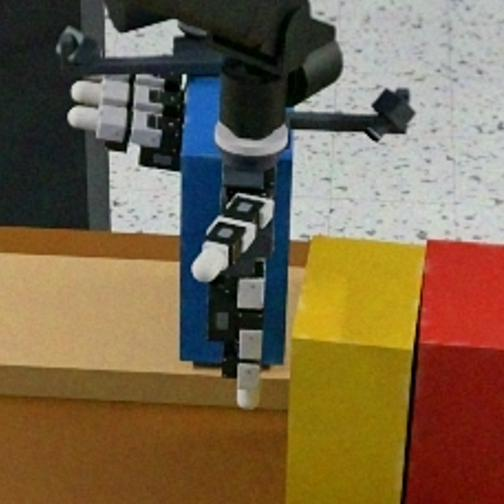

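>>> {"op": "move", "data": {"arm1": {"target": [0.0190, 0.0050, 1.018, -0.001, 0.678, 0.735, 0.0], "speed": 0.05}, "arm4": {"target": [-0.2360, 0.2040, 1.055, 0.035, 0.749, -0.662, 0.003], "speed": 0.05}, "cameras": ["cam_high", "cam_low"]}}

>>> {"op": "zoom_image", "data": {"camera": "cam_low", "region": [170, 240, 290, 360]}}

>>> {"op": "zoom_image", "data": {"camera": "cam_high", "region": [190, 150, 350, 310]}}

Scene clock: 2472.47 s.
Joint torques (N m): arm1=[2.02 -22.01 12.75 0.7 -0.73 -0.22] | arm2=[0.38 1.9 11.9 3.29 0.05 -0.41] | arm3=[0.44 -2.78 11.41 0.31 0.04 -0.1] | arm4=[5.48 -23.06 8.14 0.02 -0.77 -0.1]
Motor temperatures (°C): arm1=[22 34 37 21 22 19] | arm2=[21 22 42 21 20 23] | arm3=[18 23 43 22 22 19] | arm4=[22 32 35 22 21 18]
Heat: arm1: hottest joint3_rad 37 °C; arm2: hottest joint3_rad 42 °C; arm3: hottest joint3_rad 43 °C; arm4: hottest joint3_rad 35 °C.
move: arm1 off_target; arm4 off_target
Joint velocities: within noise
arm1.joint_positions: joint1_rad=-0.588 joint2_rad=+2.324 joint3_rad=+1.724 joint4_rad=-1.054 joint5_rad=+0.030 joint6_rad=+0.967 hand_index_mcp=+0.751 hand_index_abd=-0.001 hand_index_pip=+0.577 hand_index_dip=+0.696 hand_middle_mcp=+0.751 hand_middle_abd=-0.001 hand_middle_pip=+0.577 hand_middle_dip=+0.696 hand_ring_mcp=+0.750 hand_ring_abd=-0.001 hand_ring_pip=+0.577 hand_ring_dip=+0.696 hand_thumb_cmc=+0.999 hand_thumb_axl=+0.677 hand_thumb_mcp=+0.222 hand_thumb_ipl=+0.168 hand_current_limit=+0.400 hand_speed=-0.600
arm1.joint_status: not commanded
arm1.hand_state: goal,goal,goal,goal,goal,goal,goal,goal,goal,goal,goal,goal,goal,goal,goal,goal
arm1.index_mcp_current_ma: -6
arm1.index_abd_current_ma: -2
arm1.index_pip_current_ma: 2
arm1.index_dip_current_ma: 0
arm1.middle_mcp_current_ma: -6
arm1.middle_abd_current_ma: -2
arm1.middle_pip_current_ma: 1
arm1.middle_dip_current_ma: 0
arm1.ring_mcp_current_ma: -10
arm1.ring_abd_current_ma: -2
arm1.ring_pip_current_ma: 1
arm1.ring_dip_current_ma: 0
arm1.thumb_cmc_current_ma: -2
arm1.thumb_axl_current_ma: -2
arm1.thumb_mcp_current_ma: -11
arm1.thumb_ipl_current_ma: -1
arm1.hand_goal_index_mcp: 0.754
arm1.hand_goal_index_abd: 0.000
arm1.hand_goal_index_pip: 0.576
arm1.hand_goal_index_dip: 0.696
arm1.hand_goal_middle_mcp: 0.754
arm1.hand_goal_middle_abd: 0.000
arm1.hand_goal_middle_pip: 0.576
arm1.hand_goal_middle_dip: 0.696
arm1.hand_goal_ring_mcp: 0.754
arm1.hand_goal_ring_abd: 0.000
arm1.hand_goal_ring_pip: 0.576
arm1.hand_goal_ring_dip: 0.696
arm1.hand_goal_thumb_cmc: 1.000
arm1.hand_goal_thumb_axl: 0.678
arm1.hand_goal_thumb_mcp: 0.226
arm1.hand_goal_thumb_ipl: 0.168
arm1.hand: x=+0.0295 y=-0.0504 z=+1.0058 quat_wxyz=(+0.016, +0.699, +0.714, -0.033) (m; scene frame)
arm1.hand_target: x=+0.0161 y=+0.0020 z=+1.0201 quat_wxyz=(-0.002, +0.678, +0.735, +0.000) (m; scene frame)
arm1.hand_status: off_target (0.058 m and 5.4 deg from the pose sent, 0.061 m and 5.6 deg at the start)
arm2.joint_positions: joint1_rad=+0.011 joint2_rad=+0.527 joint3_rad=+1.285 joint4_rad=-1.218 joint5_rad=+0.015 joint6_rad=+1.811 hand_index_mcp=-0.682 hand_index_abd=+0.001 hand_index_pip=+0.577 hand_index_dip=+0.696 hand_middle_mcp=-0.681 hand_middle_abd=+0.001 hand_middle_pip=+0.577 hand_middle_dip=+0.696 hand_ring_mcp=-0.680 hand_ring_abd=+0.001 hand_ring_pip=+0.577 hand_ring_dip=+0.696 hand_thumb_cmc=-0.565 hand_thumb_axl=+0.677 hand_thumb_mcp=+0.223 hand_thumb_ipl=+0.168 hand_current_limit=+0.400 hand_speed=-0.600
arm2.joint_status: not commanded
arm2.hand_state: goal,goal,goal,goal,goal,goal,goal,overload,goal,goal,goal,goal,goal,goal,goal,goal
arm2.index_mcp_current_ma: 14
arm2.index_abd_current_ma: 1
arm2.index_pip_current_ma: 1
arm2.index_dip_current_ma: 0
arm2.middle_mcp_current_ma: 16
arm2.middle_abd_current_ma: 1
arm2.middle_pip_current_ma: 1
arm2.middle_dip_current_ma: 0
arm2.ring_mcp_current_ma: 18
arm2.ring_abd_current_ma: 1
arm2.ring_pip_current_ma: 1
arm2.ring_dip_current_ma: 0
arm2.thumb_cmc_current_ma: 7
arm2.thumb_axl_current_ma: -1
arm2.thumb_mcp_current_ma: -5
arm2.thumb_ipl_current_ma: 0
arm2.hand_goal_index_mcp: -0.690
arm2.hand_goal_index_abd: 0.000
arm2.hand_goal_index_pip: 0.576
arm2.hand_goal_index_dip: 0.696
arm2.hand_goal_middle_mcp: -0.690
arm2.hand_goal_middle_abd: 0.000
arm2.hand_goal_middle_pip: 0.576
arm2.hand_goal_middle_dip: 0.696
arm2.hand_goal_ring_mcp: -0.690
arm2.hand_goal_ring_abd: 0.000
arm2.hand_goal_ring_pip: 0.576
arm2.hand_goal_ring_dip: 0.696
arm2.hand_goal_thumb_cmc: -0.570
arm2.hand_goal_thumb_axl: 0.678
arm2.hand_goal_thumb_mcp: 0.226
arm2.hand_goal_thumb_ipl: 0.168
arm2.hand: x=+0.5006 y=-0.3535 z=+1.6467 quat_wxyz=(-0.413, +0.670, +0.529, +0.319) (m; scene frame)
arm2.hand_target: x=+0.5034 y=-0.3542 z=+1.6675 quat_wxyz=(-0.426, +0.658, +0.522, +0.336) (m; scene frame)
arm2.hand_status: not commanded
arm3.joint_positions: joint1_rad=+0.196 joint2_rad=+0.996 joint3_rad=+1.255 joint4_rad=-1.683 joint5_rad=+0.022 joint6_rad=+0.228 hand_index_mcp=+0.752 hand_index_abd=+0.000 hand_index_pip=+0.577 hand_index_dip=+0.696 hand_middle_mcp=+0.752 hand_middle_abd=+0.000 hand_middle_pip=+0.577 hand_middle_dip=+0.696 hand_ring_mcp=+0.752 hand_ring_abd=+0.000 hand_ring_pip=+0.577 hand_ring_dip=+0.696 hand_thumb_cmc=+1.000 hand_thumb_axl=+0.677 hand_thumb_mcp=+0.222 hand_thumb_ipl=+0.168 hand_current_limit=+0.400 hand_speed=-0.600
arm3.joint_status: not commanded
arm3.hand_state: goal,goal,goal,goal,goal,goal,goal,goal,goal,goal,goal,goal,goal,goal,goal,goal
arm3.index_mcp_current_ma: -4
arm3.index_abd_current_ma: 0
arm3.index_pip_current_ma: 1
arm3.index_dip_current_ma: 0
arm3.middle_mcp_current_ma: -4
arm3.middle_abd_current_ma: 0
arm3.middle_pip_current_ma: 1
arm3.middle_dip_current_ma: 0
arm3.ring_mcp_current_ma: -4
arm3.ring_abd_current_ma: 0
arm3.ring_pip_current_ma: 1
arm3.ring_dip_current_ma: 0
arm3.thumb_cmc_current_ma: -1
arm3.thumb_axl_current_ma: -1
arm3.thumb_mcp_current_ma: -10
arm3.thumb_ipl_current_ma: -1
arm3.hand_goal_index_mcp: 0.754
arm3.hand_goal_index_abd: 0.000
arm3.hand_goal_index_pip: 0.576
arm3.hand_goal_index_dip: 0.696
arm3.hand_goal_middle_mcp: 0.754
arm3.hand_goal_middle_abd: 0.000
arm3.hand_goal_middle_pip: 0.576
arm3.hand_goal_middle_dip: 0.696
arm3.hand_goal_ring_mcp: 0.754
arm3.hand_goal_ring_abd: 0.000
arm3.hand_goal_ring_pip: 0.576
arm3.hand_goal_ring_dip: 0.696
arm3.hand_goal_thumb_cmc: 1.000
arm3.hand_goal_thumb_axl: 0.678
arm3.hand_goal_thumb_mcp: 0.226
arm3.hand_goal_thumb_ipl: 0.168
arm3.hand: x=-0.3802 y=+0.2066 z=+1.4353 quat_wxyz=(+0.076, +0.997, -0.004, +0.008) (m; scene frame)
arm3.hand_target: x=-0.3801 y=+0.2001 z=+1.4493 quat_wxyz=(+0.085, +0.996, -0.002, +0.010) (m; scene frame)
arm3.hand_status: not commanded
arm4.joint_positions: joint1_rad=-1.113 joint2_rad=+2.413 joint3_rad=+1.701 joint4_rad=-0.856 joint5_rad=+0.006 joint6_rad=+0.449 hand_index_mcp=-0.673 hand_index_abd=+0.001 hand_index_pip=+0.577 hand_index_dip=+0.696 hand_middle_mcp=-0.670 hand_middle_abd=+0.001 hand_middle_pip=+0.577 hand_middle_dip=+0.696 hand_ring_mcp=-0.671 hand_ring_abd=+0.001 hand_ring_pip=+0.577 hand_ring_dip=+0.696 hand_thumb_cmc=+0.999 hand_thumb_axl=+0.677 hand_thumb_mcp=+0.223 hand_thumb_ipl=+0.168 hand_current_limit=+0.400 hand_speed=-0.600
arm4.joint_status: not commanded
arm4.hand_state: goal,goal,goal,goal,blocked,goal,goal,goal,goal,goal,goal,goal,goal,goal,goal,goal
arm4.index_mcp_current_ma: 33
arm4.index_abd_current_ma: 0
arm4.index_pip_current_ma: 0
arm4.index_dip_current_ma: 0
arm4.middle_mcp_current_ma: 41
arm4.middle_abd_current_ma: 0
arm4.middle_pip_current_ma: 0
arm4.middle_dip_current_ma: 0
arm4.ring_mcp_current_ma: 37
arm4.ring_abd_current_ma: 0
arm4.ring_pip_current_ma: 0
arm4.ring_dip_current_ma: 0
arm4.thumb_cmc_current_ma: 0
arm4.thumb_axl_current_ma: -1
arm4.thumb_mcp_current_ma: -4
arm4.thumb_ipl_current_ma: 0
arm4.hand_goal_index_mcp: -0.690
arm4.hand_goal_index_abd: 0.000
arm4.hand_goal_index_pip: 0.576
arm4.hand_goal_index_dip: 0.696
arm4.hand_goal_middle_mcp: -0.690
arm4.hand_goal_middle_abd: 0.000
arm4.hand_goal_middle_pip: 0.576
arm4.hand_goal_middle_dip: 0.696
arm4.hand_goal_ring_mcp: -0.690
arm4.hand_goal_ring_abd: 0.000
arm4.hand_goal_ring_pip: 0.576
arm4.hand_goal_ring_dip: 0.696
arm4.hand_goal_thumb_cmc: 1.000
arm4.hand_goal_thumb_axl: 0.678
arm4.hand_goal_thumb_mcp: 0.226
arm4.hand_goal_thumb_ipl: 0.168
arm4.hand: x=-0.2279 y=+0.2542 z=+1.0077 quat_wxyz=(-0.005, +0.726, -0.687, +0.002) (m; scene frame)
arm4.hand_target: x=-0.2340 y=+0.2052 z=+1.0547 quat_wxyz=(+0.035, +0.749, -0.662, +0.003) (m; scene frame)
arm4.hand_status: off_target (0.069 m and 6.0 deg from the pose sent, 0.077 m and 6.6 deg at the start)
pictures: cam_high, cam_low

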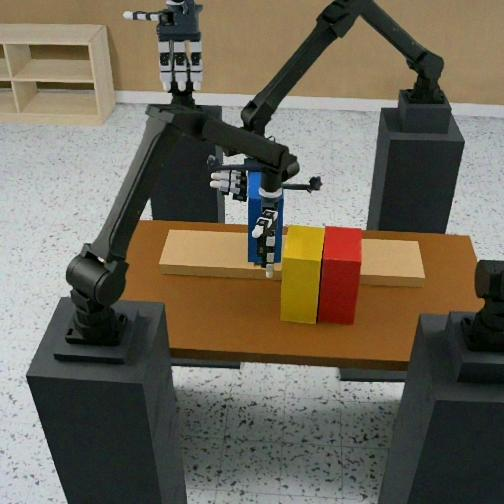

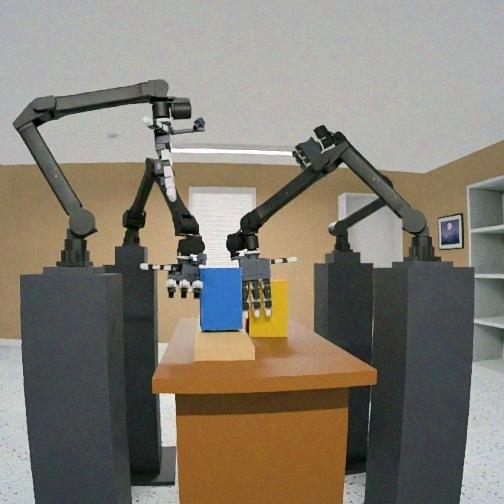

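Scaled by 4.200 from the camera's 504x504 image, which has a finer 720x720 frame.

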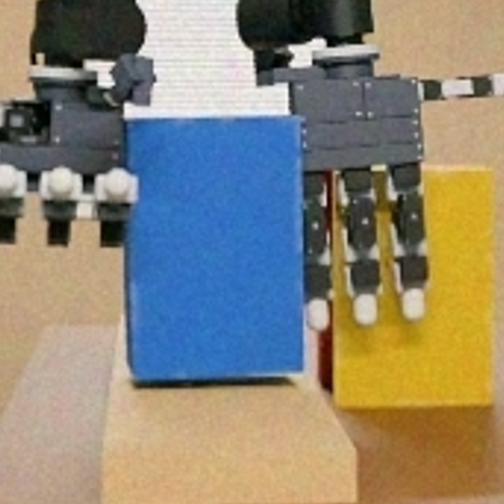

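Scaled by 3.150 from the camera's 504x504 image, which has a finer 720x720 frame.

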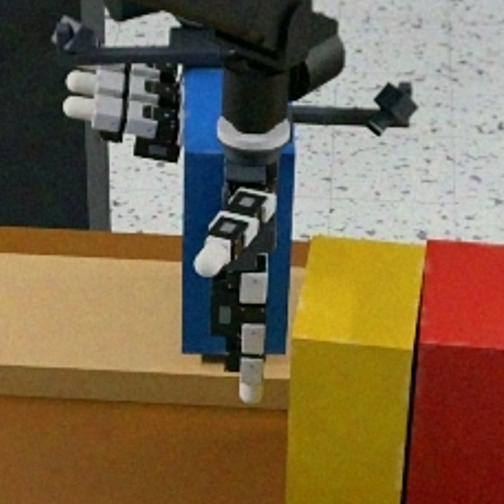

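>>> {"op": "move", "data": {"arm1": {"target": [0.0170, 0.0090, 0.994, -0.001, 0.678, 0.735, 0.0], "speed": 0.04}, "arm4": {"target": [-0.2320, 0.2090, 1.026, 0.035, 0.749, -0.662, 0.003], "speed": 0.04}, "cameras": ["cam_high", "cam_low"]}}

>>> {"op": "zoom_image", "data": {"camera": "cam_low", "region": [170, 240, 290, 360]}}

>>> {"op": "zoom_image", "data": {"camera": "cam_high", "region": [190, 150, 350, 310]}}

Scene clock: 2482.83 s.
Joint torques (N m): arm1=[2.14 -21.13 12.12 1.63 -0.57 -0.16] | arm2=[0.38 1.96 11.92 3.29 0.05 -0.41] | arm3=[0.56 -2.73 11.45 0.21 0.05 -0.1] | arm4=[5.36 -20.84 7.19 1.32 -0.87 -0.1]
Motor temperatures (°C): arm1=[22 33 37 21 23 19] | arm2=[21 22 42 21 20 23] | arm3=[18 23 43 22 22 19] | arm4=[22 32 35 22 21 18]
Heat: arm1: hottest joint3_rad 37 °C; arm2: hottest joint3_rad 42 °C; arm3: hottest joint3_rad 43 °C; arm4: hottest joint3_rad 35 °C.
move: arm1 off_target; arm4 off_target
Joint velocities: within noise
arm1.joint_positions: joint1_rad=-0.585 joint2_rad=+2.354 joint3_rad=+1.738 joint4_rad=-1.042 joint5_rad=+0.025 joint6_rad=+0.967 hand_index_mcp=+0.751 hand_index_abd=-0.001 hand_index_pip=+0.577 hand_index_dip=+0.696 hand_middle_mcp=+0.751 hand_middle_abd=-0.001 hand_middle_pip=+0.577 hand_middle_dip=+0.696 hand_ring_mcp=+0.750 hand_ring_abd=-0.001 hand_ring_pip=+0.577 hand_ring_dip=+0.696 hand_thumb_cmc=+0.999 hand_thumb_axl=+0.677 hand_thumb_mcp=+0.222 hand_thumb_ipl=+0.168 hand_current_limit=+0.400 hand_speed=-0.600
arm1.joint_status: not commanded
arm1.hand_state: goal,goal,goal,goal,goal,goal,goal,goal,goal,goal,goal,goal,goal,goal,goal,goal
arm1.index_mcp_current_ma: -6
arm1.index_abd_current_ma: -2
arm1.index_pip_current_ma: 2
arm1.index_dip_current_ma: 0
arm1.middle_mcp_current_ma: -6
arm1.middle_abd_current_ma: -2
arm1.middle_pip_current_ma: 1
arm1.middle_dip_current_ma: 0
arm1.ring_mcp_current_ma: -10
arm1.ring_abd_current_ma: -2
arm1.ring_pip_current_ma: 1
arm1.ring_dip_current_ma: 0
arm1.thumb_cmc_current_ma: -2
arm1.thumb_axl_current_ma: -2
arm1.thumb_mcp_current_ma: -11
arm1.thumb_ipl_current_ma: -1
arm1.hand_goal_index_mcp: 0.754
arm1.hand_goal_index_abd: 0.000
arm1.hand_goal_index_pip: 0.576
arm1.hand_goal_index_dip: 0.696
arm1.hand_goal_middle_mcp: 0.754
arm1.hand_goal_middle_abd: 0.000
arm1.hand_goal_middle_pip: 0.576
arm1.hand_goal_middle_dip: 0.696
arm1.hand_goal_ring_mcp: 0.754
arm1.hand_goal_ring_abd: 0.000
arm1.hand_goal_ring_pip: 0.576
arm1.hand_goal_ring_dip: 0.696
arm1.hand_goal_thumb_cmc: 1.000
arm1.hand_goal_thumb_axl: 0.678
arm1.hand_goal_thumb_mcp: 0.226
arm1.hand_goal_thumb_ipl: 0.168
arm1.hand: x=+0.0284 y=-0.0467 z=+0.9909 quat_wxyz=(+0.015, +0.698, +0.715, -0.035) (m; scene frame)
arm1.hand_target: x=+0.0138 y=+0.0058 z=+0.9963 quat_wxyz=(-0.002, +0.678, +0.735, +0.000) (m; scene frame)
arm1.hand_status: off_target (0.057 m and 5.4 deg from the pose sent, 0.062 m and 5.4 deg at the start)
arm2, arm3: as last shown
arm4.joint_positions: joint1_rad=-1.121 joint2_rad=+2.413 joint3_rad=+1.694 joint4_rad=-0.833 joint5_rad=+0.010 joint6_rad=+0.448 hand_index_mcp=-0.673 hand_index_abd=+0.001 hand_index_pip=+0.577 hand_index_dip=+0.696 hand_middle_mcp=-0.670 hand_middle_abd=+0.001 hand_middle_pip=+0.577 hand_middle_dip=+0.696 hand_ring_mcp=-0.671 hand_ring_abd=+0.001 hand_ring_pip=+0.577 hand_ring_dip=+0.696 hand_thumb_cmc=+0.999 hand_thumb_axl=+0.677 hand_thumb_mcp=+0.223 hand_thumb_ipl=+0.168 hand_current_limit=+0.400 hand_speed=-0.600
arm4.joint_status: not commanded
arm4.hand_state: goal,goal,goal,goal,blocked,goal,goal,goal,goal,goal,goal,goal,goal,goal,goal,goal
arm4.index_mcp_current_ma: 33
arm4.index_abd_current_ma: 0
arm4.index_pip_current_ma: 0
arm4.index_dip_current_ma: 0
arm4.middle_mcp_current_ma: 41
arm4.middle_abd_current_ma: 0
arm4.middle_pip_current_ma: 0
arm4.middle_dip_current_ma: 0
arm4.ring_mcp_current_ma: 37
arm4.ring_abd_current_ma: 0
arm4.ring_pip_current_ma: 0
arm4.ring_dip_current_ma: 0
arm4.thumb_cmc_current_ma: 0
arm4.thumb_axl_current_ma: -1
arm4.thumb_mcp_current_ma: -4
arm4.thumb_ipl_current_ma: 0
arm4.hand_goal_index_mcp: -0.690
arm4.hand_goal_index_abd: 0.000
arm4.hand_goal_index_pip: 0.576
arm4.hand_goal_index_dip: 0.696
arm4.hand_goal_middle_mcp: -0.690
arm4.hand_goal_middle_abd: 0.000
arm4.hand_goal_middle_pip: 0.576
arm4.hand_goal_middle_dip: 0.696
arm4.hand_goal_ring_mcp: -0.690
arm4.hand_goal_ring_abd: 0.000
arm4.hand_goal_ring_pip: 0.576
arm4.hand_goal_ring_dip: 0.696
arm4.hand_goal_thumb_cmc: 1.000
arm4.hand_goal_thumb_axl: 0.678
arm4.hand_goal_thumb_mcp: 0.226
arm4.hand_goal_thumb_ipl: 0.168
arm4.hand: x=-0.2322 y=+0.2586 z=+1.0069 quat_wxyz=(+0.002, +0.724, -0.690, -0.002) (m; scene frame)
arm4.hand_target: x=-0.2302 y=+0.2101 z=+1.0268 quat_wxyz=(+0.035, +0.749, -0.662, +0.003) (m; scene frame)
arm4.hand_status: off_target (0.053 m and 5.8 deg from the pose sent, 0.049 m and 6.1 deg at the start)
pictures: cam_high, cam_low

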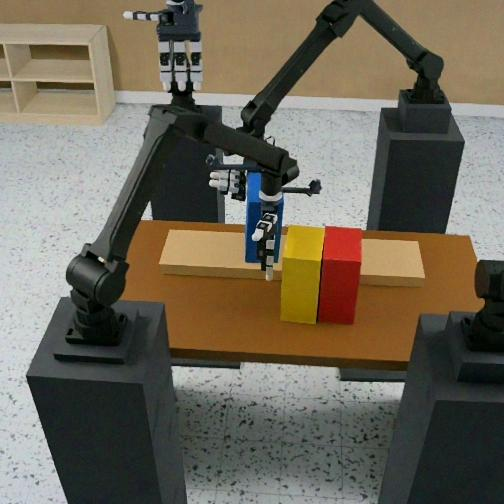

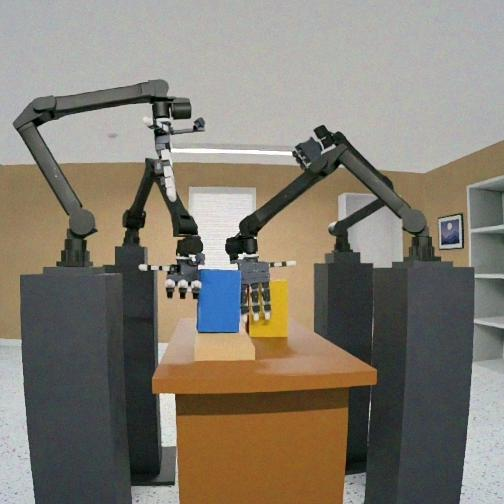

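Scaled by 4.200 from the camera's 504x504 image, which has a finer 720x720 frame.

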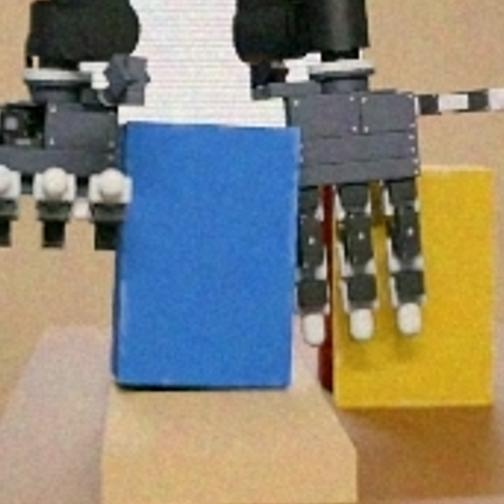

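Scaled by 3.150 from the camera's 504x504 image, which has a finer 720x720 frame.

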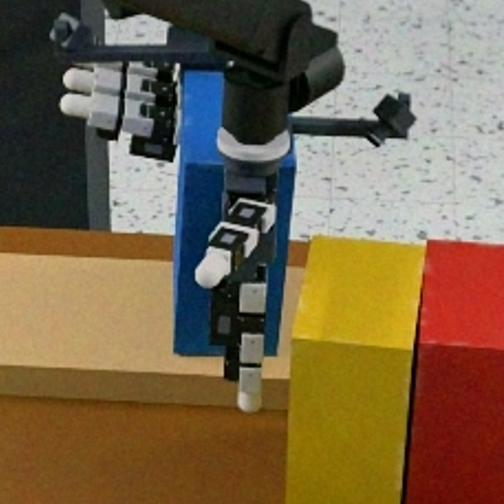

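>>> {"op": "move", "data": {"arm1": {"target": [0.0170, 0.0040, 0.990, -0.001, 0.678, 0.735, 0.0], "speed": 0.04}, "arm4": {"target": [-0.2320, 0.2110, 1.005, 0.035, 0.749, -0.662, 0.003], "speed": 0.04}, "cameras": ["cam_high", "cam_low"]}}

>>> {"op": "zoom_image", "data": {"camera": "cam_low", "region": [170, 240, 290, 360]}}

Scene clock: 2490.97 s.
Joint torques (N m): arm1=[1.67 -21.36 10.84 1.7 -0.54 -0.21] | arm2=[0.32 1.96 11.9 3.29 0.05 -0.41] | arm3=[0.38 -2.9 11.36 0.2 0.04 -0.11] | arm4=[5.48 -19.14 7.35 1.35 -0.87 -0.13]
Motor temperatures (°C): arm1=[22 34 36 21 22 19] | arm2=[21 22 42 21 20 23] | arm3=[18 23 44 22 22 19] | arm4=[22 32 34 22 21 18]
Heat: arm1: hottest joint3_rad 36 °C; arm2: hottest joint3_rad 42 °C; arm3: hottest joint3_rad 44 °C; arm4: hottest joint3_rad 34 °C.
move: arm1 off_target; arm4 off_target
Joint velocities: within noise
arm1.joint_positions: joint1_rad=-0.584 joint2_rad=+2.354 joint3_rad=+1.738 joint4_rad=-1.028 joint5_rad=+0.025 joint6_rad=+0.967 hand_index_mcp=+0.751 hand_index_abd=-0.001 hand_index_pip=+0.577 hand_index_dip=+0.696 hand_middle_mcp=+0.751 hand_middle_abd=-0.001 hand_middle_pip=+0.577 hand_middle_dip=+0.696 hand_ring_mcp=+0.750 hand_ring_abd=-0.001 hand_ring_pip=+0.577 hand_ring_dip=+0.696 hand_thumb_cmc=+0.999 hand_thumb_axl=+0.677 hand_thumb_mcp=+0.222 hand_thumb_ipl=+0.168 hand_current_limit=+0.400 hand_speed=-0.600
arm1.joint_status: not commanded
arm1.hand_state: goal,goal,goal,goal,goal,goal,goal,goal,goal,goal,goal,goal,goal,goal,goal,goal
arm1.index_mcp_current_ma: -6
arm1.index_abd_current_ma: -2
arm1.index_pip_current_ma: 2
arm1.index_dip_current_ma: 0
arm1.middle_mcp_current_ma: -6
arm1.middle_abd_current_ma: -2
arm1.middle_pip_current_ma: 1
arm1.middle_dip_current_ma: 0
arm1.ring_mcp_current_ma: -10
arm1.ring_abd_current_ma: -2
arm1.ring_pip_current_ma: 1
arm1.ring_dip_current_ma: 0
arm1.thumb_cmc_current_ma: -2
arm1.thumb_axl_current_ma: -2
arm1.thumb_mcp_current_ma: -11
arm1.thumb_ipl_current_ma: -1
arm1.hand_goal_index_mcp: 0.754
arm1.hand_goal_index_abd: 0.000
arm1.hand_goal_index_pip: 0.576
arm1.hand_goal_index_dip: 0.696
arm1.hand_goal_middle_mcp: 0.754
arm1.hand_goal_middle_abd: 0.000
arm1.hand_goal_middle_pip: 0.576
arm1.hand_goal_middle_dip: 0.696
arm1.hand_goal_ring_mcp: 0.754
arm1.hand_goal_ring_abd: 0.000
arm1.hand_goal_ring_pip: 0.576
arm1.hand_goal_ring_dip: 0.696
arm1.hand_goal_thumb_cmc: 1.000
arm1.hand_goal_thumb_axl: 0.678
arm1.hand_goal_thumb_mcp: 0.226
arm1.hand_goal_thumb_ipl: 0.168
arm1.hand: x=+0.0301 y=-0.0437 z=+0.9911 quat_wxyz=(+0.013, +0.698, +0.716, -0.028) (m; scene frame)
arm1.hand_target: x=+0.0147 y=+0.0015 z=+0.9917 quat_wxyz=(-0.002, +0.678, +0.735, +0.000) (m; scene frame)
arm1.hand_status: off_target (0.049 m and 4.8 deg from the pose sent, 0.052 m and 5.4 deg at the start)
arm2, arm3: as last shown
arm4.joint_positions: joint1_rad=-1.125 joint2_rad=+2.419 joint3_rad=+1.689 joint4_rad=-0.802 joint5_rad=+0.010 joint6_rad=+0.440 hand_index_mcp=-0.673 hand_index_abd=+0.001 hand_index_pip=+0.577 hand_index_dip=+0.696 hand_middle_mcp=-0.670 hand_middle_abd=+0.001 hand_middle_pip=+0.577 hand_middle_dip=+0.696 hand_ring_mcp=-0.671 hand_ring_abd=+0.001 hand_ring_pip=+0.577 hand_ring_dip=+0.696 hand_thumb_cmc=+0.999 hand_thumb_axl=+0.677 hand_thumb_mcp=+0.223 hand_thumb_ipl=+0.168 hand_current_limit=+0.400 hand_speed=-0.600
arm4.joint_status: not commanded
arm4.hand_state: goal,goal,goal,goal,blocked,goal,goal,goal,goal,goal,goal,goal,goal,goal,goal,goal
arm4.index_mcp_current_ma: 33
arm4.index_abd_current_ma: 0
arm4.index_pip_current_ma: 0
arm4.index_dip_current_ma: 0
arm4.middle_mcp_current_ma: 41
arm4.middle_abd_current_ma: 0
arm4.middle_pip_current_ma: 0
arm4.middle_dip_current_ma: 0
arm4.ring_mcp_current_ma: 37
arm4.ring_abd_current_ma: 0
arm4.ring_pip_current_ma: 0
arm4.ring_dip_current_ma: 0
arm4.thumb_cmc_current_ma: 0
arm4.thumb_axl_current_ma: -1
arm4.thumb_mcp_current_ma: -4
arm4.thumb_ipl_current_ma: 0
arm4.hand_goal_index_mcp: -0.690
arm4.hand_goal_index_abd: 0.000
arm4.hand_goal_index_pip: 0.576
arm4.hand_goal_index_dip: 0.696
arm4.hand_goal_middle_mcp: -0.690
arm4.hand_goal_middle_abd: 0.000
arm4.hand_goal_middle_pip: 0.576
arm4.hand_goal_middle_dip: 0.696
arm4.hand_goal_ring_mcp: -0.690
arm4.hand_goal_ring_abd: 0.000
arm4.hand_goal_ring_pip: 0.576
arm4.hand_goal_ring_dip: 0.696
arm4.hand_goal_thumb_cmc: 1.000
arm4.hand_goal_thumb_axl: 0.678
arm4.hand_goal_thumb_mcp: 0.226
arm4.hand_goal_thumb_ipl: 0.168
arm4.hand: x=-0.2369 y=+0.2588 z=+1.0035 quat_wxyz=(+0.012, +0.725, -0.688, -0.006) (m; scene frame)
arm4.hand_target: x=-0.2299 y=+0.2124 z=+1.0060 quat_wxyz=(+0.035, +0.749, -0.662, +0.003) (m; scene frame)
arm4.hand_status: off_target (0.048 m and 5.0 deg from the pose sent, 0.048 m and 5.8 deg at the start)
pictures: cam_high, cam_low

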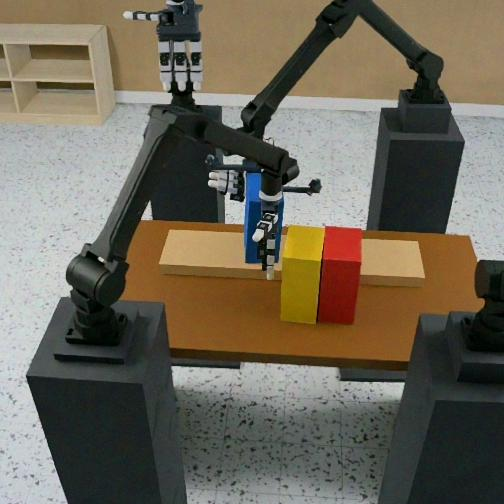

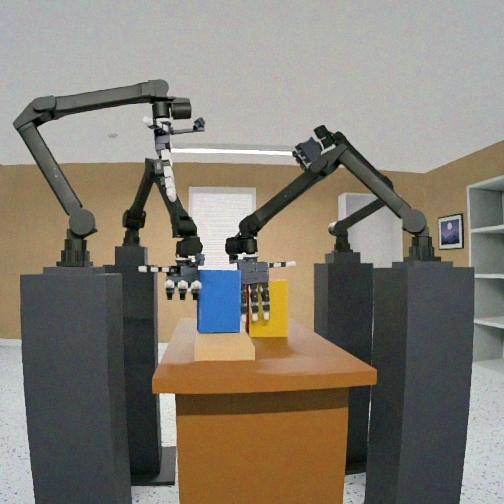

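Scaled by 4.200 from the camera's 504x504 image, which has a finer 720x720 frame.

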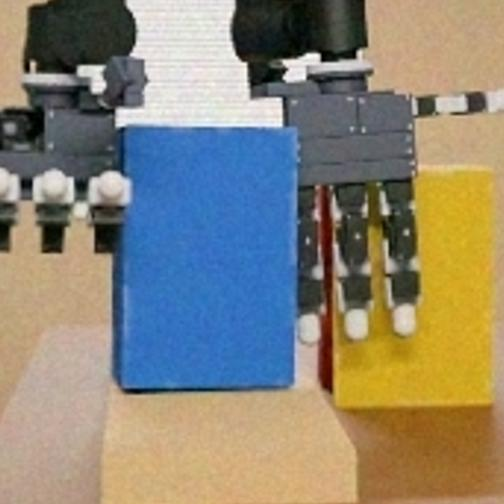

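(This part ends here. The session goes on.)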